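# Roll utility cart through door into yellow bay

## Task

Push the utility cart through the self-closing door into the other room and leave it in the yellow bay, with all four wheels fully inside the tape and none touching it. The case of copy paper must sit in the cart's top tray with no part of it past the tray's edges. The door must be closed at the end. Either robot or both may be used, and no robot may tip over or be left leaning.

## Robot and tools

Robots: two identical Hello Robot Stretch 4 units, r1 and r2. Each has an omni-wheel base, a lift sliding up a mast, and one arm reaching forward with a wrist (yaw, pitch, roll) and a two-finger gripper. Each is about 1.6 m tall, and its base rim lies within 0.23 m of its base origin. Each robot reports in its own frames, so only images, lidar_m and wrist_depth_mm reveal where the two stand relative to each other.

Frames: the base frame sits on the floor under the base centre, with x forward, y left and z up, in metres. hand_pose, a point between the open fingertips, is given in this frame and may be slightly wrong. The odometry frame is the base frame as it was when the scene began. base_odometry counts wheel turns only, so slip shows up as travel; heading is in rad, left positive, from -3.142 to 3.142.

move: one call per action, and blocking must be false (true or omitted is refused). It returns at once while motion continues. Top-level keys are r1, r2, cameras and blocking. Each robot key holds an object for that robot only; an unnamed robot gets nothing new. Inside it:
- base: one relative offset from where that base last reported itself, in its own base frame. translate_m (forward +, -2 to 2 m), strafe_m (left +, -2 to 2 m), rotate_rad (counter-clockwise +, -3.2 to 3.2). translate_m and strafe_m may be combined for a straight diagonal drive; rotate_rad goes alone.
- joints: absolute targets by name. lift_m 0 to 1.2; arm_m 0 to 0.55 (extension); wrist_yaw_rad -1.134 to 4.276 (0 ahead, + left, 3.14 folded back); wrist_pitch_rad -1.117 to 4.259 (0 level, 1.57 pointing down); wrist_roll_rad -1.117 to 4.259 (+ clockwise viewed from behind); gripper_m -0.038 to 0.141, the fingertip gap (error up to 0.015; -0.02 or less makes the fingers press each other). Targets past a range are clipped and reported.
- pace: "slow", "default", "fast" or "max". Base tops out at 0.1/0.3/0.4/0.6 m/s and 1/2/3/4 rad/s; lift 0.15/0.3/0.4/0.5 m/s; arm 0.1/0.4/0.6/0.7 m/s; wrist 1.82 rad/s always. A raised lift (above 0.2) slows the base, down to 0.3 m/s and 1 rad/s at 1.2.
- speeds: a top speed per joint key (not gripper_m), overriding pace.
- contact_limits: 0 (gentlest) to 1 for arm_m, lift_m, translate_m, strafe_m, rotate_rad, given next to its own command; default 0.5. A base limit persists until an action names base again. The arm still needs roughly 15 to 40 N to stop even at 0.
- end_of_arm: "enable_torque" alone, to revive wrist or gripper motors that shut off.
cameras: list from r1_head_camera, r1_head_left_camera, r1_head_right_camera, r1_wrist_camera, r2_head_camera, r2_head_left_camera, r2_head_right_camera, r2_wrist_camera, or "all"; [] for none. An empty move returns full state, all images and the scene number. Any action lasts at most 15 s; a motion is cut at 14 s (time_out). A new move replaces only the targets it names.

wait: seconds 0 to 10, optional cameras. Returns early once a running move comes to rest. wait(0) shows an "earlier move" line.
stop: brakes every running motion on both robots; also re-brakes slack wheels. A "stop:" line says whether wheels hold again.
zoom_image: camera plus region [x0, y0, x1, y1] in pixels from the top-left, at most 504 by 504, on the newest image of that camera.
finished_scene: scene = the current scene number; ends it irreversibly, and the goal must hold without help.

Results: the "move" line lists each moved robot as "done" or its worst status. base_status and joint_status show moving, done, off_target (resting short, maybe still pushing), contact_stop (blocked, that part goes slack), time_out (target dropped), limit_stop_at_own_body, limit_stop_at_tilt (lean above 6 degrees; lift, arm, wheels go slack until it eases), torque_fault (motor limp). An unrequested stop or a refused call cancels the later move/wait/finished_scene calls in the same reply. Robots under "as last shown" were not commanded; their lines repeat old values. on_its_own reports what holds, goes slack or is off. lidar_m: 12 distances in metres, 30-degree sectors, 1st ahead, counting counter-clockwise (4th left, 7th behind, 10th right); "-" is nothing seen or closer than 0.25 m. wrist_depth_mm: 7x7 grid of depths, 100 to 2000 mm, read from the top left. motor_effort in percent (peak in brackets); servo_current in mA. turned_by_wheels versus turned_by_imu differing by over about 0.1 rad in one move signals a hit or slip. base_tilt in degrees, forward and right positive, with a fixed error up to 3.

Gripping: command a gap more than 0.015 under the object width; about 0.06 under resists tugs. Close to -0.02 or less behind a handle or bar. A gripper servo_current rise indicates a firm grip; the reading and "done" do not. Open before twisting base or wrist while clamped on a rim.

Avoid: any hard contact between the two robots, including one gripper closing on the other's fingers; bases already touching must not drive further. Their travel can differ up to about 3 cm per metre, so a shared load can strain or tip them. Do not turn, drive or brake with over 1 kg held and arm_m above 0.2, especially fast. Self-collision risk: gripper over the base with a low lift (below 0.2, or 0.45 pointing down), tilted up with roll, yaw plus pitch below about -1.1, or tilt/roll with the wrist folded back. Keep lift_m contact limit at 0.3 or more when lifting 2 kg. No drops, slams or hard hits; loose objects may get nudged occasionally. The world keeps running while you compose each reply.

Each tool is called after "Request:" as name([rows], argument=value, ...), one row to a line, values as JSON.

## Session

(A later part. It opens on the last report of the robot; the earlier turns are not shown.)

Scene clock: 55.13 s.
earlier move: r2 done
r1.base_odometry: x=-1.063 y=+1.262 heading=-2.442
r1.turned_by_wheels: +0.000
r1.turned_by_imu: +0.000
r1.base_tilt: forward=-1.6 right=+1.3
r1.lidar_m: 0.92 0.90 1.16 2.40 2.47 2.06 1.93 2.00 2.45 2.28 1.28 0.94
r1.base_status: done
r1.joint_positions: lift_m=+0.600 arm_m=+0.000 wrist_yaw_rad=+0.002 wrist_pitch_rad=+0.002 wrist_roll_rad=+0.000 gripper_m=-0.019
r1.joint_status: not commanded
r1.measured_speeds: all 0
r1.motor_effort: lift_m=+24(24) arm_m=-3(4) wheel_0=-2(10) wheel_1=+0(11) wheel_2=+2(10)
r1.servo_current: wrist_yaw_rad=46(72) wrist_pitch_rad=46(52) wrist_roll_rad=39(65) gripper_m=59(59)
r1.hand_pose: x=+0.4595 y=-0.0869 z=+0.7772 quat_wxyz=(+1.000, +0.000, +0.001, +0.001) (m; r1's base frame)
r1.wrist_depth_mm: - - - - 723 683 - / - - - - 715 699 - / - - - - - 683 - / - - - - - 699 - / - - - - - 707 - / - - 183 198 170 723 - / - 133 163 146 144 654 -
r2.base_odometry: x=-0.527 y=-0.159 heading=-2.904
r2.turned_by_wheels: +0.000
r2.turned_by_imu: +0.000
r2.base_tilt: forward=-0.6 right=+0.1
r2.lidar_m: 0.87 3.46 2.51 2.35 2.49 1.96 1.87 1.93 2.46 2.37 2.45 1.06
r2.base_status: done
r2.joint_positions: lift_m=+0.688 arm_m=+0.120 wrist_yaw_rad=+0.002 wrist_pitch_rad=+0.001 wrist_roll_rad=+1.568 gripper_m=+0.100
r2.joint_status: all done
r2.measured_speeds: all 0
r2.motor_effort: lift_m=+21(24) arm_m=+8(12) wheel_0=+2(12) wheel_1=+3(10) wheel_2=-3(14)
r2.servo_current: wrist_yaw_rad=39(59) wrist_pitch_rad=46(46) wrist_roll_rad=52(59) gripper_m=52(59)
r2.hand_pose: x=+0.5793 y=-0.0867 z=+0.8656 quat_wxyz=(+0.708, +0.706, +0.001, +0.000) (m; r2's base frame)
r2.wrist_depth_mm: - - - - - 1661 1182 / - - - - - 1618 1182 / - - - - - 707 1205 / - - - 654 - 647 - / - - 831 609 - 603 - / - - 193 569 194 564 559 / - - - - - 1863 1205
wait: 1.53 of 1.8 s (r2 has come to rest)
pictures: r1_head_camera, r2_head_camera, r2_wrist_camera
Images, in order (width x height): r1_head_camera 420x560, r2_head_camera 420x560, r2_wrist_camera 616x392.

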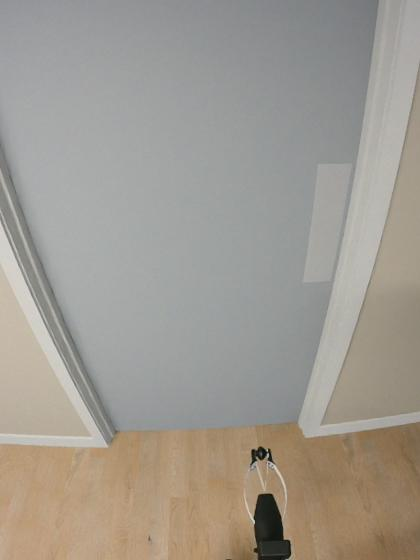

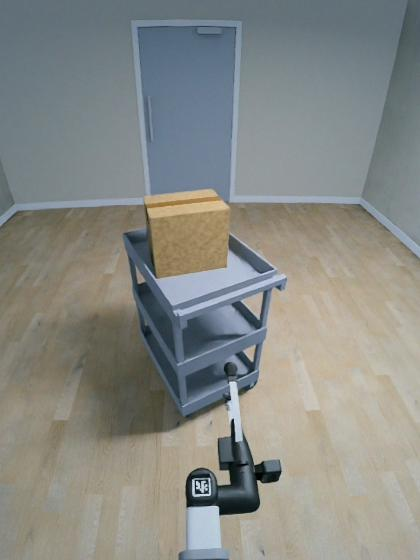

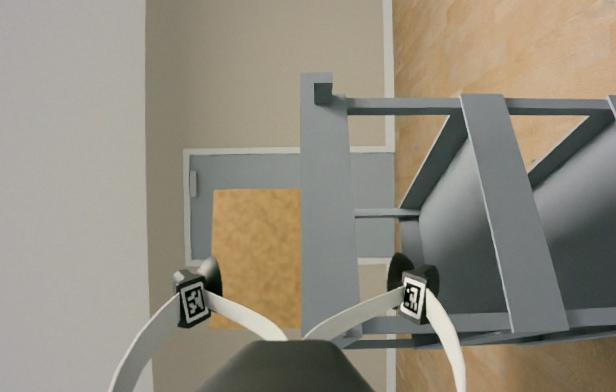

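Request:
move(blocking=false, r1={"base":{"rotate_rad":0.045}}, r2={"base":{"translate_m":0.41},"pace":"default","contact_limits":{"translate_m":0.2}})

Request:
wait(seconds=1)

Request:
move(blocking=false, r1={"base":{"translate_m":0.38,"strafe_m":-0.17}})

Request:
wait(seconds=2)

Request:
wait(seconds=1.2, cameras=["r1_head_camera","r2_wrist_camera","r2_head_camera"])

Scene clock: 68.73 s.
move: r1 moving; r2 moving
r1.base_odometry: x=-1.063 y=+1.262 heading=-2.397
r1.turned_by_wheels: +0.045
r1.turned_by_imu: +0.045
r1.base_tilt: forward=-1.5 right=+1.3
r1.lidar_m: 0.88 0.96 1.20 2.40 2.46 2.01 1.92 2.02 2.41 2.31 1.24 0.94
r1.base_status: rotate_rad moving
r1.joint_positions: lift_m=+0.600 arm_m=+0.000 wrist_yaw_rad=+0.002 wrist_pitch_rad=+0.002 wrist_roll_rad=+0.000 gripper_m=-0.019
r1.joint_status: not commanded
r1.measured_speeds: all 0
r1.motor_effort: lift_m=+24(24) arm_m=-4(4) wheel_0=-3(8) wheel_1=-1(4) wheel_2=-2(5)
r1.servo_current: wrist_yaw_rad=46(59) wrist_pitch_rad=39(46) wrist_roll_rad=59(65) gripper_m=52(59)
r1.hand_pose: x=+0.4595 y=-0.0869 z=+0.7772 quat_wxyz=(+1.000, +0.000, +0.001, +0.001) (m; r1's base frame)
r1.wrist_depth_mm: - - - - 707 699 - / - - - - 715 707 - / - - - - - 683 - / - - - - - 647 - / - - - - - 691 - / - - 183 200 171 676 - / - 132 163 146 144 634 -
r2.base_odometry: x=-0.558 y=-0.166 heading=-2.904
r2.turned_by_wheels: +0.000
r2.turned_by_imu: +0.001
r2.base_tilt: forward=-0.7 right=+0.1
r2.lidar_m: 0.82 3.46 2.48 2.35 2.50 2.00 1.89 1.96 2.47 2.36 2.44 0.99
r2.base_status: translate_m moving
r2.joint_positions: lift_m=+0.688 arm_m=+0.120 wrist_yaw_rad=+0.002 wrist_pitch_rad=+0.001 wrist_roll_rad=+1.568 gripper_m=+0.100
r2.joint_status: not commanded
r2.measured_speeds: translate_m=+0.122 strafe_m=-0.001 rotate_rad=+0.000 lift_m=+0.000 arm_m=+0.000 wrist_yaw_rad=+0.000 wrist_pitch_rad=+0.000 wrist_roll_rad=+0.000
r2.motor_effort: lift_m=+21(21) arm_m=+7(8) wheel_0=+6(9) wheel_1=+7(9) wheel_2=-13(13)
r2.servo_current: wrist_yaw_rad=52(59) wrist_pitch_rad=33(46) wrist_roll_rad=59(59) gripper_m=46(52)
r2.contact_limits: translate_m 0.2
r2.hand_pose: x=+0.5793 y=-0.0867 z=+0.8656 quat_wxyz=(+0.708, +0.706, +0.001, +0.000) (m; r2's base frame)
r2.wrist_depth_mm: - - - - - 1661 1182 / - - - - - 1618 1205 / - - - - - 683 1118 / - - - 634 - 609 - / - - 809 591 1098 569 569 / - - 195 544 194 525 535 / - - - - - 1756 1182
pictures: none

Scene clock: 68.83 s.
earlier move: r1 done; r2 moving
r1.base_odometry: x=-1.063 y=+1.262 heading=-2.397
r1.turned_by_wheels: +0.000
r1.turned_by_imu: +0.000
r1.base_tilt: forward=-1.6 right=+1.3
r1.lidar_m: 0.89 0.96 1.20 2.38 2.47 2.02 1.93 2.01 2.42 2.29 1.24 0.95
r1.base_status: done
r1.joint_positions: lift_m=+0.600 arm_m=+0.000 wrist_yaw_rad=+0.002 wrist_pitch_rad=+0.002 wrist_roll_rad=+0.000 gripper_m=-0.019
r1.joint_status: not commanded
r1.measured_speeds: all 0
r1.motor_effort: lift_m=+24(24) arm_m=-4(4) wheel_0=-1(8) wheel_1=-1(4) wheel_2=-1(5)
r1.servo_current: wrist_yaw_rad=46(59) wrist_pitch_rad=33(46) wrist_roll_rad=52(65) gripper_m=52(59)
r1.hand_pose: x=+0.4595 y=-0.0869 z=+0.7772 quat_wxyz=(+1.000, +0.000, +0.001, +0.001) (m; r1's base frame)
r1.wrist_depth_mm: - - - - 707 691 - / - - - - 715 707 - / - - - - - 676 - / - - - - - 654 - / - - - - - 683 - / - - 182 199 171 676 - / - 132 163 146 144 627 -
r2.base_odometry: x=-0.571 y=-0.169 heading=-2.903
r2.turned_by_wheels: +0.000
r2.turned_by_imu: +0.000
r2.base_tilt: forward=-0.7 right=+0.1
r2.lidar_m: 0.80 3.45 2.47 2.33 2.48 2.02 1.90 1.96 2.45 2.35 2.46 0.98
r2.base_status: translate_m moving
r2.joint_positions: lift_m=+0.688 arm_m=+0.120 wrist_yaw_rad=+0.002 wrist_pitch_rad=+0.001 wrist_roll_rad=+1.568 gripper_m=+0.100
r2.joint_status: not commanded
r2.measured_speeds: translate_m=+0.146 strafe_m=-0.001 rotate_rad=+0.004 lift_m=+0.000 arm_m=+0.000 wrist_yaw_rad=+0.000 wrist_pitch_rad=+0.000 wrist_roll_rad=+0.000
r2.motor_effort: lift_m=+21(21) arm_m=+7(8) wheel_0=+10(10) wheel_1=+8(9) wheel_2=-11(13)
r2.servo_current: wrist_yaw_rad=39(59) wrist_pitch_rad=39(46) wrist_roll_rad=59(59) gripper_m=52(52)
r2.contact_limits: translate_m 0.2
r2.hand_pose: x=+0.5793 y=-0.0867 z=+0.8656 quat_wxyz=(+0.708, +0.706, +0.001, +0.000) (m; r2's base frame)
r2.wrist_depth_mm: - - - - - 1708 1182 / - - - - - 1537 1205 / - - - 661 - 768 1160 / - - - 621 - 609 603 / - - 798 574 1138 - 559 / - - 195 535 193 - 525 / - - - - - 1661 1138
wait: 0.10 of 1 s (r1 has come to rest)
pictures: none

Scene clock: 69.33 s.
earlier move: r2 moving
move: r1 moving
r1.base_odometry: x=-1.095 y=+1.252 heading=-2.397
r1.turned_by_wheels: +0.000
r1.turned_by_imu: +0.000
r1.base_tilt: forward=-1.6 right=+1.3
r1.lidar_m: 0.88 0.91 1.15 2.42 2.52 2.06 1.96 2.07 2.37 2.28 1.19 0.91
r1.base_status: translate_m moving; strafe_m moving
r1.joint_positions: lift_m=+0.600 arm_m=+0.000 wrist_yaw_rad=+0.002 wrist_pitch_rad=+0.002 wrist_roll_rad=+0.000 gripper_m=-0.019
r1.joint_status: not commanded
r1.measured_speeds: translate_m=+0.122 strafe_m=-0.055 rotate_rad=+0.001 lift_m=+0.000 arm_m=+0.000 wrist_yaw_rad=+0.000 wrist_pitch_rad=+0.000 wrist_roll_rad=+0.000
r1.motor_effort: lift_m=+24(24) arm_m=-4(4) wheel_0=+7(9) wheel_1=+4(4) wheel_2=-8(9)
r1.servo_current: wrist_yaw_rad=65(65) wrist_pitch_rad=39(52) wrist_roll_rad=52(59) gripper_m=46(59)
r1.hand_pose: x=+0.4595 y=-0.0869 z=+0.7772 quat_wxyz=(+1.000, +0.000, +0.001, +0.001) (m; r1's base frame)
r1.wrist_depth_mm: - - - - 683 668 - / - - - - 683 676 - / - - - - - 654 - / - - - - - 634 - / - - - - - 634 - / - - 182 200 171 634 - / - 133 163 147 144 609 -
r2.base_odometry: x=-0.675 y=-0.194 heading=-2.904
r2.turned_by_wheels: +0.000
r2.turned_by_imu: +0.000
r2.base_tilt: forward=-0.6 right=+0.0
r2.lidar_m: 0.67 1.33 2.49 2.36 2.47 2.11 2.02 2.10 2.47 2.35 2.46 0.87
r2.base_status: translate_m moving
r2.joint_positions: lift_m=+0.688 arm_m=+0.120 wrist_yaw_rad=+0.002 wrist_pitch_rad=+0.001 wrist_roll_rad=+1.568 gripper_m=+0.100
r2.joint_status: not commanded
r2.measured_speeds: translate_m=+0.273 strafe_m=+0.001 rotate_rad=+0.002 lift_m=+0.000 arm_m=+0.000 wrist_yaw_rad=+0.000 wrist_pitch_rad=+0.000 wrist_roll_rad=+0.000
r2.motor_effort: lift_m=+21(21) arm_m=+7(8) wheel_0=+8(11) wheel_1=+6(8) wheel_2=-13(14)
r2.servo_current: wrist_yaw_rad=65(65) wrist_pitch_rad=39(46) wrist_roll_rad=52(59) gripper_m=52(59)
r2.contact_limits: translate_m 0.2
r2.hand_pose: x=+0.5793 y=-0.0867 z=+0.8656 quat_wxyz=(+0.708, +0.706, +0.001, +0.000) (m; r2's base frame)
r2.wrist_depth_mm: - - - - - 1708 1182 / - - - 585 - 1464 1078 / - - - 564 - 778 549 / - - - 715 - 917 504 / - - 707 484 484 - 466 / - - 195 442 192 - 442 / - - 661 - - - 415
pictures: none

Scene clock: 71.07 s.
earlier move: r1 moving; r2 done
r1.base_odometry: x=-1.449 y=+1.133 heading=-2.397
r1.turned_by_wheels: +0.000
r1.turned_by_imu: +0.000
r1.base_tilt: forward=-1.6 right=+1.3
r1.lidar_m: 0.54 0.57 0.79 1.82 2.69 2.43 2.28 2.42 2.22 2.02 0.72 0.55
r1.base_status: translate_m moving; strafe_m moving
r1.joint_positions: lift_m=+0.600 arm_m=+0.000 wrist_yaw_rad=+0.002 wrist_pitch_rad=+0.002 wrist_roll_rad=+0.000 gripper_m=-0.019
r1.joint_status: not commanded
r1.measured_speeds: translate_m=+0.064 strafe_m=-0.030 rotate_rad=+0.003 lift_m=+0.000 arm_m=+0.000 wrist_yaw_rad=+0.000 wrist_pitch_rad=+0.000 wrist_roll_rad=+0.000
r1.motor_effort: lift_m=+23(24) arm_m=-4(4) wheel_0=+1(12) wheel_1=+2(5) wheel_2=+0(10)
r1.servo_current: wrist_yaw_rad=52(65) wrist_pitch_rad=46(52) wrist_roll_rad=65(78) gripper_m=59(59)
r1.hand_pose: x=+0.4595 y=-0.0869 z=+0.7772 quat_wxyz=(+1.000, +0.000, +0.001, +0.001) (m; r1's base frame)
r1.wrist_depth_mm: 340 340 342 343 343 345 279 / 340 342 343 345 345 347 281 / 340 342 343 345 351 347 286 / 342 343 345 345 347 347 286 / 342 345 345 345 347 351 287 / 343 345 345 199 351 351 289 / 345 347 183 183 178 320 286
r2.base_odometry: x=-0.926 y=-0.255 heading=-2.904
r2.turned_by_wheels: +0.000
r2.turned_by_imu: +0.000
r2.base_tilt: forward=-0.7 right=+0.1
r2.lidar_m: 0.45 0.76 2.49 2.35 2.49 2.39 2.26 2.36 2.45 2.35 2.39 0.57
r2.base_status: done
r2.joint_positions: lift_m=+0.688 arm_m=+0.120 wrist_yaw_rad=-0.007 wrist_pitch_rad=+0.001 wrist_roll_rad=+1.568 gripper_m=+0.100
r2.joint_status: not commanded
r2.measured_speeds: all 0
r2.motor_effort: lift_m=+21(21) arm_m=+7(8) wheel_0=+2(11) wheel_1=+4(8) wheel_2=-5(14)
r2.servo_current: wrist_yaw_rad=52(65) wrist_pitch_rad=46(46) wrist_roll_rad=39(59) gripper_m=46(59)
r2.contact_limits: translate_m 0.2
r2.hand_pose: x=+0.5785 y=-0.0893 z=+0.8656 quat_wxyz=(+0.708, +0.706, -0.002, -0.003) (m; r2's base frame)
r2.wrist_depth_mm: - - - 343 370 373 375 / - - - 320 342 1708 480 / - - - 293 303 1808 539 / - - - 266 273 798 - / - - 473 197 254 866 - / - - 195 178 197 - - / - - 436 - 222 723 -
wait: 1.73 of 2 s (r2 has come to rest)
pictures: none

Scene clock: 71.60 s.
earlier move: r1 done
r1.base_odometry: x=-1.457 y=+1.130 heading=-2.397
r1.turned_by_wheels: +0.000
r1.turned_by_imu: +0.000
r1.base_tilt: forward=-1.6 right=+1.3
r1.lidar_m: 0.53 0.56 0.79 1.79 2.66 2.43 2.32 2.40 2.22 2.03 0.70 0.53
r1.base_status: done
r1.joint_positions: lift_m=+0.600 arm_m=+0.000 wrist_yaw_rad=+0.002 wrist_pitch_rad=+0.002 wrist_roll_rad=+0.000 gripper_m=-0.019
r1.joint_status: not commanded
r1.measured_speeds: all 0
r1.motor_effort: lift_m=+23(24) arm_m=-3(4) wheel_0=+1(12) wheel_1=+3(5) wheel_2=-1(10)
r1.servo_current: wrist_yaw_rad=65(65) wrist_pitch_rad=46(52) wrist_roll_rad=46(78) gripper_m=52(59)
r1.hand_pose: x=+0.4595 y=-0.0869 z=+0.7772 quat_wxyz=(+1.000, +0.000, +0.001, +0.001) (m; r1's base frame)
r1.wrist_depth_mm: 329 332 332 336 332 336 273 / 332 334 334 336 334 336 277 / 330 332 336 336 338 340 278 / 332 334 336 338 342 342 281 / 334 336 336 338 342 340 281 / 334 336 338 199 342 342 282 / 336 336 183 184 179 312 281
r2.base_odometry: x=-0.926 y=-0.255 heading=-2.904
r2.turned_by_wheels: +0.000
r2.turned_by_imu: +0.000
r2.base_tilt: forward=-0.7 right=+0.0
r2.lidar_m: 0.47 0.77 2.51 2.37 2.49 2.36 2.26 2.36 2.47 2.36 2.47 0.59
r2.base_status: done
r2.joint_positions: lift_m=+0.688 arm_m=+0.120 wrist_yaw_rad=-0.007 wrist_pitch_rad=+0.001 wrist_roll_rad=+1.568 gripper_m=+0.100
r2.joint_status: not commanded
r2.measured_speeds: all 0
r2.motor_effort: lift_m=+21(21) arm_m=+7(8) wheel_0=+2(11) wheel_1=+4(8) wheel_2=-5(14)
r2.servo_current: wrist_yaw_rad=52(65) wrist_pitch_rad=33(46) wrist_roll_rad=46(65) gripper_m=52(59)
r2.contact_limits: translate_m 0.2
r2.hand_pose: x=+0.5785 y=-0.0893 z=+0.8656 quat_wxyz=(+0.708, +0.706, -0.002, -0.003) (m; r2's base frame)
r2.wrist_depth_mm: - - - 343 370 373 375 / - - - 322 342 1708 480 / - - - 293 303 1708 530 / - - - 265 272 798 - / - - 473 197 254 854 - / - - 194 179 198 - - / - - 439 - 224 723 -
wait: 0.53 of 1.2 s (r1 has come to rest)
pictures: r1_head_camera, r2_head_camera, r2_wrist_camera
Images, in order (width x height): r1_head_camera 420x560, r2_head_camera 420x560, r2_wrist_camera 616x392.

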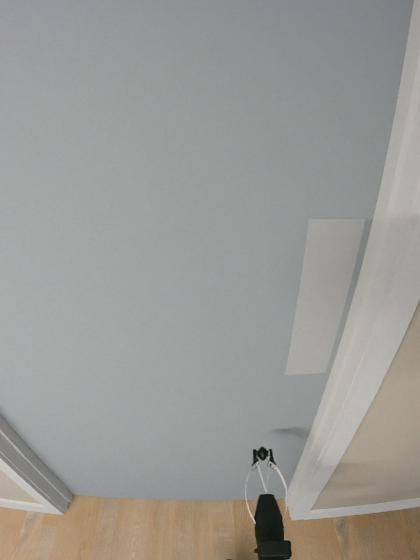

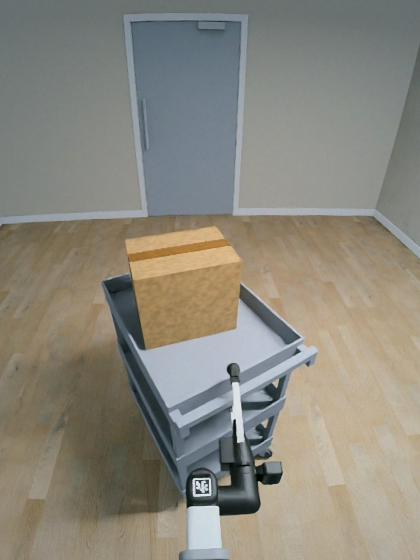

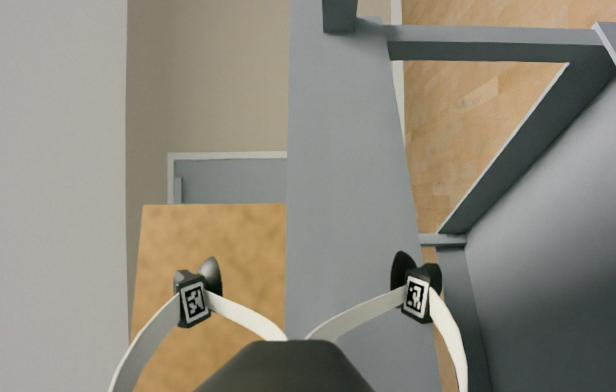

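Request:
move(blocking=false, r1={"base":{"translate_m":0.5,"strafe_m":0.06},"contact_limits":{"translate_m":0.9}}, r2={"base":{"translate_m":0.03},"pace":"slow"})

Request:
wait(seconds=1)

Request:
move(blocking=false, r2={"joints":{"gripper_m":-0.03}})

Request:
wait(seconds=1.5)

Request:
wait(seconds=1)

Request:
move(blocking=false, r1={"base":{"translate_m":0.1,"strafe_m":0.15},"joints":{"arm_m":0.2},"speeds":{"arm_m":0.2},"contact_limits":{"translate_m":0.9,"arm_m":0.9}})

Request:
wait(seconds=2.5, cameras=["r1_head_camera","r1_head_left_camera","r2_head_camera","r2_wrist_camera"])

Scene clock: 80.83 s.
move: r1 moving; r2 moving
r1.base_odometry: x=-1.478 y=+1.106 heading=-2.397
r1.turned_by_wheels: +0.000
r1.turned_by_imu: +0.000
r1.base_tilt: forward=-1.6 right=+1.2
r1.lidar_m: 0.51 0.53 0.76 1.68 2.68 2.44 2.34 2.46 2.24 1.84 0.66 0.52
r1.base_status: translate_m moving; strafe_m moving
r1.joint_positions: lift_m=+0.600 arm_m=+0.000 wrist_yaw_rad=+0.002 wrist_pitch_rad=+0.002 wrist_roll_rad=+0.000 gripper_m=-0.019
r1.joint_status: not commanded
r1.measured_speeds: translate_m=+0.121 strafe_m=+0.015 rotate_rad=-0.004 lift_m=+0.000 arm_m=+0.000 wrist_yaw_rad=+0.000 wrist_pitch_rad=+0.000 wrist_roll_rad=+0.000
r1.motor_effort: lift_m=+23(24) arm_m=-4(4) wheel_0=+6(7) wheel_1=+9(9) wheel_2=-10(10)
r1.servo_current: wrist_yaw_rad=52(65) wrist_pitch_rad=46(52) wrist_roll_rad=39(65) gripper_m=59(59)
r1.contact_limits: translate_m 0.9
r1.hand_pose: x=+0.4595 y=-0.0869 z=+0.7772 quat_wxyz=(+1.000, +0.000, +0.001, +0.001) (m; r1's base frame)
r1.wrist_depth_mm: 303 303 307 304 306 309 276 / 304 304 307 307 309 309 266 / 303 304 307 307 312 310 277 / 304 304 307 309 310 314 277 / 304 307 307 309 312 314 279 / 304 307 304 198 312 312 271 / 307 306 307 183 179 314 279
r2.base_odometry: x=-0.938 y=-0.258 heading=-2.904
r2.turned_by_wheels: -0.001
r2.turned_by_imu: +0.000
r2.base_tilt: forward=-0.7 right=+0.0
r2.lidar_m: 0.43 0.76 2.49 2.34 2.48 2.37 2.28 2.39 2.45 2.35 2.45 0.55
r2.base_status: translate_m moving
r2.joint_positions: lift_m=+0.688 arm_m=+0.120 wrist_yaw_rad=-0.007 wrist_pitch_rad=+0.001 wrist_roll_rad=+1.568 gripper_m=+0.100
r2.joint_status: not commanded
r2.measured_speeds: translate_m=+0.050 strafe_m=+0.000 rotate_rad=-0.001 lift_m=+0.000 arm_m=+0.000 wrist_yaw_rad=+0.000 wrist_pitch_rad=+0.000 wrist_roll_rad=+0.000
r2.motor_effort: lift_m=+21(21) arm_m=+7(8) wheel_0=+6(10) wheel_1=+6(7) wheel_2=-17(18)
r2.servo_current: wrist_yaw_rad=59(72) wrist_pitch_rad=46(46) wrist_roll_rad=33(52) gripper_m=46(59)
r2.hand_pose: x=+0.5785 y=-0.0893 z=+0.8656 quat_wxyz=(+0.708, +0.706, -0.002, -0.003) (m; r2's base frame)
r2.wrist_depth_mm: - - - 342 370 1336 1042 / - - - 320 342 1576 477 / - - - 286 301 1863 535 / - - - 264 272 788 - / - - 473 194 252 - - / - 459 195 175 209 - - / - - 430 - 221 - -
pictures: none

Scene clock: 81.70 s.
earlier move: r1 moving; r2 done
r1.base_odometry: x=-1.608 y=+0.954 heading=-2.399
r1.turned_by_wheels: -0.002
r1.turned_by_imu: +0.056
r1.base_tilt: forward=-2.8 right=+2.0
r1.lidar_m: 0.40 0.42 0.57 1.23 2.67 2.59 2.50 2.68 2.25 0.95 0.38 0.42
r1.base_status: translate_m moving; strafe_m moving
r1.joint_positions: lift_m=+0.600 arm_m=-0.001 wrist_yaw_rad=-0.021 wrist_pitch_rad=+0.006 wrist_roll_rad=+0.000 gripper_m=-0.020
r1.joint_status: not commanded
r1.measured_speeds: translate_m=+0.300 strafe_m=+0.035 rotate_rad=+0.011 lift_m=+0.000 arm_m=+0.000 wrist_yaw_rad=-0.005 wrist_pitch_rad=+0.000 wrist_roll_rad=+0.000
r1.motor_effort: lift_m=+23(24) arm_m=+11(15) wheel_0=+5(7) wheel_1=+6(12) wheel_2=-30(30)
r1.servo_current: wrist_yaw_rad=150(150) wrist_pitch_rad=46(52) wrist_roll_rad=46(65) gripper_m=39(59)
r1.contact_limits: translate_m 0.9
r1.hand_pose: x=+0.4567 y=-0.0935 z=+0.7760 quat_wxyz=(+1.000, +0.000, +0.003, -0.011) (m; r1's base frame)
r1.wrist_depth_mm: 204 211 216 223 231 238 245 / 204 210 217 224 232 239 244 / 204 210 217 224 231 239 246 / 204 211 217 224 232 240 247 / 205 212 219 224 233 240 247 / 206 211 216 194 183 240 249 / 206 208 165 177 233 237 249
r2.base_odometry: x=-0.954 y=-0.262 heading=-2.904
r2.turned_by_wheels: +0.000
r2.turned_by_imu: +0.000
r2.base_tilt: forward=-0.7 right=+0.1
r2.lidar_m: 0.42 0.77 2.49 2.35 2.47 2.42 2.29 2.41 2.48 2.35 2.46 0.61
r2.base_status: done
r2.joint_positions: lift_m=+0.688 arm_m=+0.120 wrist_yaw_rad=-0.007 wrist_pitch_rad=+0.001 wrist_roll_rad=+1.568 gripper_m=+0.100
r2.joint_status: not commanded
r2.measured_speeds: all 0
r2.motor_effort: lift_m=+21(21) arm_m=+7(8) wheel_0=+2(10) wheel_1=+5(7) wheel_2=-14(18)
r2.servo_current: wrist_yaw_rad=46(72) wrist_pitch_rad=33(46) wrist_roll_rad=46(52) gripper_m=52(59)
r2.hand_pose: x=+0.5785 y=-0.0893 z=+0.8656 quat_wxyz=(+0.708, +0.706, -0.002, -0.003) (m; r2's base frame)
r2.wrist_depth_mm: - - - 345 370 1366 1042 / - - - 330 347 1618 480 / - - - 296 306 1661 535 / - - - 265 274 778 - / - - 477 196 253 - - / - 462 195 176 196 - - / - - 436 - 220 - -
wait: 0.87 of 1 s (r2 has come to rest)
pictures: none

Scene clock: 82.20 s.
earlier move: r1 moving
move: r2 moving
r1.base_odometry: x=-1.702 y=+0.843 heading=-2.397
r1.turned_by_wheels: +0.002
r1.turned_by_imu: -0.043
r1.base_tilt: forward=-1.6 right=+1.3
r1.lidar_m: 0.37 0.38 0.44 0.63 2.65 2.78 2.68 2.79 2.29 0.49 0.31 0.47
r1.base_status: translate_m moving; strafe_m moving
r1.joint_positions: lift_m=+0.600 arm_m=+0.000 wrist_yaw_rad=-0.005 wrist_pitch_rad=+0.002 wrist_roll_rad=+0.000 gripper_m=-0.020
r1.joint_status: not commanded
r1.measured_speeds: translate_m=+0.254 strafe_m=+0.036 rotate_rad=+0.004 lift_m=+0.000 arm_m=+0.000 wrist_yaw_rad=+0.035 wrist_pitch_rad=+0.000 wrist_roll_rad=+0.000
r1.motor_effort: lift_m=+22(23) arm_m=+5(11) wheel_0=+5(8) wheel_1=-2(7) wheel_2=-5(30)
r1.servo_current: wrist_yaw_rad=59(143) wrist_pitch_rad=39(52) wrist_roll_rad=52(65) gripper_m=39(46)
r1.contact_limits: translate_m 0.9
r1.hand_pose: x=+0.4587 y=-0.0889 z=+0.7773 quat_wxyz=(+1.000, +0.000, +0.001, -0.003) (m; r1's base frame)
r1.wrist_depth_mm: 190 203 218 236 258 285 - / 189 204 220 237 259 287 - / 190 204 219 238 259 286 - / 191 203 219 236 259 285 - / 191 204 219 237 259 285 - / 189 203 212 200 259 287 - / 189 199 216 183 169 290 1708
r2.base_odometry: x=-0.954 y=-0.262 heading=-2.904
r2.turned_by_wheels: +0.000
r2.turned_by_imu: +0.000
r2.base_tilt: forward=-0.7 right=+0.1
r2.lidar_m: 0.45 0.77 2.50 2.36 2.48 2.42 2.29 2.39 2.43 2.33 2.45 0.60
r2.base_status: not commanded
r2.joint_positions: lift_m=+0.688 arm_m=+0.120 wrist_yaw_rad=-0.007 wrist_pitch_rad=+0.002 wrist_roll_rad=+1.568 gripper_m=+0.083
r2.joint_status: gripper_m moving
r2.measured_speeds: translate_m=+0.000 strafe_m=+0.000 rotate_rad=+0.000 lift_m=+0.000 arm_m=+0.000 wrist_yaw_rad=+0.000 wrist_pitch_rad=+0.014 wrist_roll_rad=+0.000
r2.motor_effort: lift_m=+21(21) arm_m=+7(8) wheel_0=+2(3) wheel_1=+5(5) wheel_2=-14(14)
r2.servo_current: wrist_yaw_rad=52(59) wrist_pitch_rad=39(46) wrist_roll_rad=46(52) gripper_m=163(163)
r2.hand_pose: x=+0.5785 y=-0.0893 z=+0.8653 quat_wxyz=(+0.708, +0.706, -0.001, -0.003) (m; r2's base frame)
r2.wrist_depth_mm: - - - 353 - 1366 1060 / - - - 319 387 1576 473 / - - - 234 306 1756 - / - - - 213 274 778 - / - - 473 193 249 - - / - 455 196 176 195 - - / - - 433 - 222 768 -
pictures: none

Scene clock: 83.50 s.
earlier move: r1 done; r2 moving
r1.base_odometry: x=-1.784 y=+0.748 heading=-2.398
r1.turned_by_wheels: -0.001
r1.turned_by_imu: -0.002
r1.base_tilt: forward=-1.7 right=+1.2
r1.lidar_m: 0.34 0.34 0.35 0.55 2.64 2.92 2.80 2.93 2.32 0.30 0.31 0.48
r1.base_status: done
r1.joint_positions: lift_m=+0.600 arm_m=+0.000 wrist_yaw_rad=-0.010 wrist_pitch_rad=+0.002 wrist_roll_rad=+0.000 gripper_m=-0.020
r1.joint_status: not commanded
r1.measured_speeds: all 0
r1.motor_effort: lift_m=+22(23) arm_m=+6(11) wheel_0=+1(8) wheel_1=+4(7) wheel_2=-14(30)
r1.servo_current: wrist_yaw_rad=52(143) wrist_pitch_rad=46(52) wrist_roll_rad=52(65) gripper_m=46(52)
r1.contact_limits: translate_m 0.9
r1.hand_pose: x=+0.4582 y=-0.0903 z=+0.7773 quat_wxyz=(+1.000, +0.000, +0.001, -0.005) (m; r1's base frame)
r1.wrist_depth_mm: 171 186 208 236 270 312 - / 168 187 210 236 271 - - / 168 187 209 237 272 - - / 169 188 211 238 273 - - / 172 188 211 242 273 - - / 172 189 200 200 268 - - / 172 182 204 182 258 320 1756
r2.base_odometry: x=-0.955 y=-0.262 heading=-2.904
r2.turned_by_wheels: +0.001
r2.turned_by_imu: +0.001
r2.base_tilt: forward=-0.7 right=+0.1
r2.lidar_m: 0.42 0.76 2.50 2.37 2.44 2.41 2.29 2.38 2.46 2.35 2.46 0.58
r2.base_status: not commanded
r2.joint_positions: lift_m=+0.688 arm_m=+0.120 wrist_yaw_rad=-0.003 wrist_pitch_rad=+0.004 wrist_roll_rad=+1.569 gripper_m=-0.028
r2.joint_status: gripper_m moving
r2.measured_speeds: translate_m=+0.000 strafe_m=+0.000 rotate_rad=+0.000 lift_m=+0.000 arm_m=+0.000 wrist_yaw_rad=+0.001 wrist_pitch_rad=+0.000 wrist_roll_rad=+0.000
r2.motor_effort: lift_m=+21(21) arm_m=+5(8) wheel_0=+1(3) wheel_1=+5(5) wheel_2=-5(14)
r2.servo_current: wrist_yaw_rad=59(65) wrist_pitch_rad=46(46) wrist_roll_rad=46(65) gripper_m=111(306)
r2.hand_pose: x=+0.5790 y=-0.0882 z=+0.8649 quat_wxyz=(+0.708, +0.707, +0.000, -0.002) (m; r2's base frame)
r2.wrist_depth_mm: - - - 330 351 357 357 / - - - 304 310 1708 1182 / - - - 270 279 1921 535 / - - - 196 257 778 - / - - 459 179 236 842 - / - 445 186 164 179 - - / - 424 424 - 211 732 -
wait: 1.30 of 1.5 s (r1 has come to rest)
pictures: none

Scene clock: 83.70 s.
earlier move: r2 done
r1.base_odometry: x=-1.784 y=+0.748 heading=-2.398
r1.turned_by_wheels: +0.000
r1.turned_by_imu: +0.000
r1.base_tilt: forward=-1.6 right=+1.3
r1.lidar_m: 0.36 0.34 0.38 0.52 2.61 2.92 2.82 2.94 2.30 0.30 0.33 0.48
r1.base_status: done
r1.joint_positions: lift_m=+0.600 arm_m=+0.000 wrist_yaw_rad=-0.010 wrist_pitch_rad=+0.002 wrist_roll_rad=+0.000 gripper_m=-0.020
r1.joint_status: not commanded
r1.measured_speeds: all 0
r1.motor_effort: lift_m=+22(23) arm_m=+6(11) wheel_0=+2(8) wheel_1=+4(7) wheel_2=-14(30)
r1.servo_current: wrist_yaw_rad=65(143) wrist_pitch_rad=39(52) wrist_roll_rad=46(65) gripper_m=46(52)
r1.contact_limits: translate_m 0.9
r1.hand_pose: x=+0.4582 y=-0.0903 z=+0.7773 quat_wxyz=(+1.000, +0.000, +0.001, -0.005) (m; r1's base frame)
r1.wrist_depth_mm: 170 187 208 236 271 314 - / 168 187 209 237 272 - - / 169 187 210 237 272 - - / 169 189 211 237 273 - - / 172 189 211 242 274 - - / 171 189 200 198 267 - - / 172 182 207 183 258 319 1808
r2.base_odometry: x=-0.955 y=-0.262 heading=-2.904
r2.turned_by_wheels: +0.000
r2.turned_by_imu: +0.000
r2.base_tilt: forward=-0.7 right=+0.1
r2.lidar_m: 0.43 0.76 2.51 2.33 2.49 2.40 2.28 2.41 2.48 2.35 2.46 0.59
r2.base_status: not commanded
r2.joint_positions: lift_m=+0.688 arm_m=+0.120 wrist_yaw_rad=-0.003 wrist_pitch_rad=+0.004 wrist_roll_rad=+1.569 gripper_m=-0.028
r2.joint_status: all done
r2.measured_speeds: all 0
r2.motor_effort: lift_m=+21(21) arm_m=+5(8) wheel_0=+1(3) wheel_1=+4(5) wheel_2=-5(14)
r2.servo_current: wrist_yaw_rad=46(65) wrist_pitch_rad=46(46) wrist_roll_rad=46(65) gripper_m=143(306)
r2.hand_pose: x=+0.5790 y=-0.0882 z=+0.8649 quat_wxyz=(+0.708, +0.707, +0.000, -0.002) (m; r2's base frame)
r2.wrist_depth_mm: - - - 330 349 357 355 / - - - 304 312 1708 1182 / - - - 270 278 1863 535 / - - - 196 258 778 - / - - 455 179 236 842 - / - 445 186 165 179 - - / - 424 424 - 211 732 -
wait: 0.20 of 1 s (r2 has come to rest)
pictures: none

Scene clock: 84.20 s.
move: r1 moving
r1.base_odometry: x=-1.780 y=+0.717 heading=-2.399
r1.turned_by_wheels: -0.002
r1.turned_by_imu: -0.022
r1.base_tilt: forward=-1.6 right=+1.3
r1.lidar_m: 0.38 0.34 0.33 0.50 2.57 2.97 2.86 2.95 2.36 0.33 0.37 0.53
r1.base_status: translate_m moving; strafe_m moving
r1.joint_positions: lift_m=+0.600 arm_m=+0.050 wrist_yaw_rad=-0.016 wrist_pitch_rad=+0.002 wrist_roll_rad=+0.000 gripper_m=-0.020
r1.joint_status: arm_m moving
r1.measured_speeds: translate_m=+0.074 strafe_m=+0.099 rotate_rad=+0.007 lift_m=+0.000 arm_m=+0.196 wrist_yaw_rad=+0.000 wrist_pitch_rad=+0.000 wrist_roll_rad=+0.000
r1.motor_effort: lift_m=+22(22) arm_m=+11(17) wheel_0=-10(10) wheel_1=+11(12) wheel_2=-21(27)
r1.servo_current: wrist_yaw_rad=91(111) wrist_pitch_rad=39(46) wrist_roll_rad=52(65) gripper_m=46(46)
r1.contact_limits: arm_m 0.9; translate_m 0.9
r1.hand_pose: x=+0.5079 y=-0.0921 z=+0.7773 quat_wxyz=(+1.000, +0.000, +0.001, -0.008) (m; r1's base frame)
r1.wrist_depth_mm: 159 180 202 234 276 - - / 157 178 202 233 278 - - / 160 177 203 236 278 - - / 158 181 204 236 281 - - / 160 178 203 235 281 - - / 158 178 196 198 186 - - / 160 172 177 152 273 135 1808
r2: as last shown
r2.lidar_m: 0.43 0.72 2.49 2.34 2.48 2.40 2.29 2.39 2.46 2.36 2.44 0.55
r2.motor_effort: lift_m=+21(21) arm_m=+5(5) wheel_0=+1(2) wheel_1=+4(5) wheel_2=-5(5)
r2.servo_current: wrist_yaw_rad=33(52) wrist_pitch_rad=39(46) wrist_roll_rad=65(65) gripper_m=143(143)
r2.wrist_depth_mm: - - - 330 353 355 355 / - - - 306 309 1708 1182 / - - - 270 279 1863 530 / - - - 197 257 778 - / - - 459 179 236 842 - / - 445 186 165 179 - - / - 424 427 - 211 723 -
pictures: none

Scene clock: 85.70 s.
earlier move: r1 done
r1.base_odometry: x=-1.756 y=+0.570 heading=-2.400
r1.turned_by_wheels: -0.001
r1.turned_by_imu: -0.007
r1.base_tilt: forward=-1.6 right=+1.3
r1.lidar_m: 0.42 0.33 0.32 0.39 2.51 3.06 2.94 3.03 2.54 0.44 2.41 3.21
r1.base_status: done
r1.joint_positions: lift_m=+0.600 arm_m=+0.200 wrist_yaw_rad=-0.016 wrist_pitch_rad=+0.002 wrist_roll_rad=+0.000 gripper_m=-0.020
r1.joint_status: all done
r1.measured_speeds: all 0
r1.motor_effort: lift_m=+22(22) arm_m=+8(17) wheel_0=-12(13) wheel_1=-2(12) wheel_2=-16(27)
r1.servo_current: wrist_yaw_rad=85(117) wrist_pitch_rad=46(46) wrist_roll_rad=33(65) gripper_m=46(52)
r1.contact_limits: arm_m 0.9; translate_m 0.9
r1.hand_pose: x=+0.6574 y=-0.0921 z=+0.7773 quat_wxyz=(+1.000, +0.000, +0.001, -0.008) (m; r1's base frame)
r1.wrist_depth_mm: 135 159 198 250 - - - / 129 155 191 249 - - - / 129 155 191 247 - - - / 132 159 190 248 - - - / 129 154 191 246 - - - / 129 153 183 199 181 - - / 127 148 175 167 182 137 1808
r2.base_odometry: x=-0.955 y=-0.262 heading=-2.904
r2.turned_by_wheels: +0.000
r2.turned_by_imu: +0.000
r2.base_tilt: forward=-0.7 right=+0.1
r2.lidar_m: 0.44 0.75 2.47 2.35 2.49 2.42 2.30 2.41 2.48 2.34 2.46 0.58
r2.base_status: not commanded
r2.joint_positions: lift_m=+0.688 arm_m=+0.120 wrist_yaw_rad=-0.003 wrist_pitch_rad=+0.004 wrist_roll_rad=+1.569 gripper_m=-0.028
r2.joint_status: not commanded
r2.measured_speeds: all 0
r2.motor_effort: lift_m=+21(21) arm_m=+5(5) wheel_0=+1(2) wheel_1=+5(5) wheel_2=-5(5)
r2.servo_current: wrist_yaw_rad=52(59) wrist_pitch_rad=46(52) wrist_roll_rad=52(65) gripper_m=150(150)
r2.hand_pose: x=+0.5790 y=-0.0882 z=+0.8649 quat_wxyz=(+0.708, +0.707, +0.000, -0.002) (m; r2's base frame)
r2.wrist_depth_mm: - - - 330 351 357 355 / - - - 306 312 1661 1182 / - - - 270 278 1808 530 / - - - 196 256 788 - / - - 459 179 236 842 - / - 449 186 164 179 - - / - 427 427 - 211 732 -
wait: 1.50 of 2.5 s (r1 has come to rest)
pictures: r1_head_camera, r1_head_left_camera, r2_head_camera, r2_wrist_camera
Images, in order (width x height): r1_head_camera 420x560, r1_head_left_camera 420x672, r2_head_camera 420x560, r2_wrist_camera 616x392.

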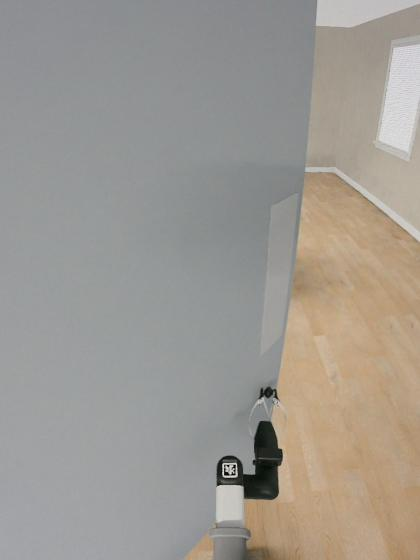

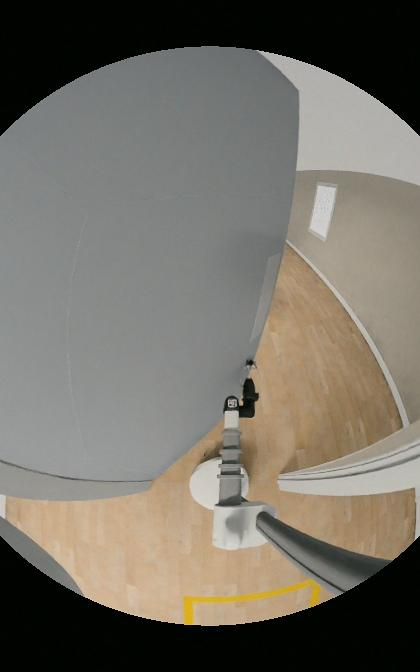

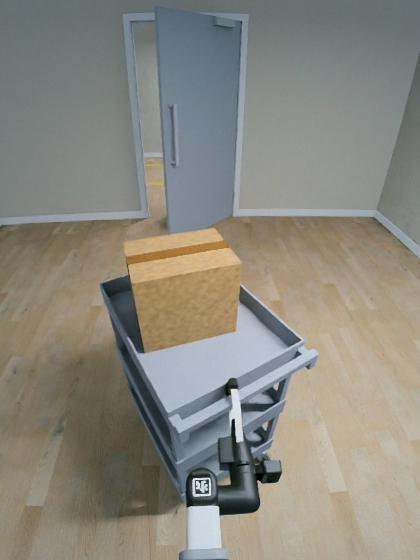

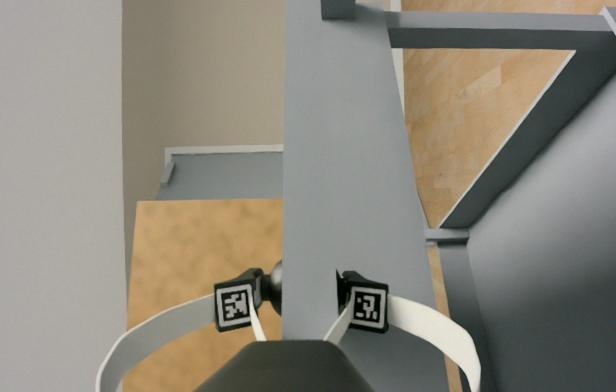

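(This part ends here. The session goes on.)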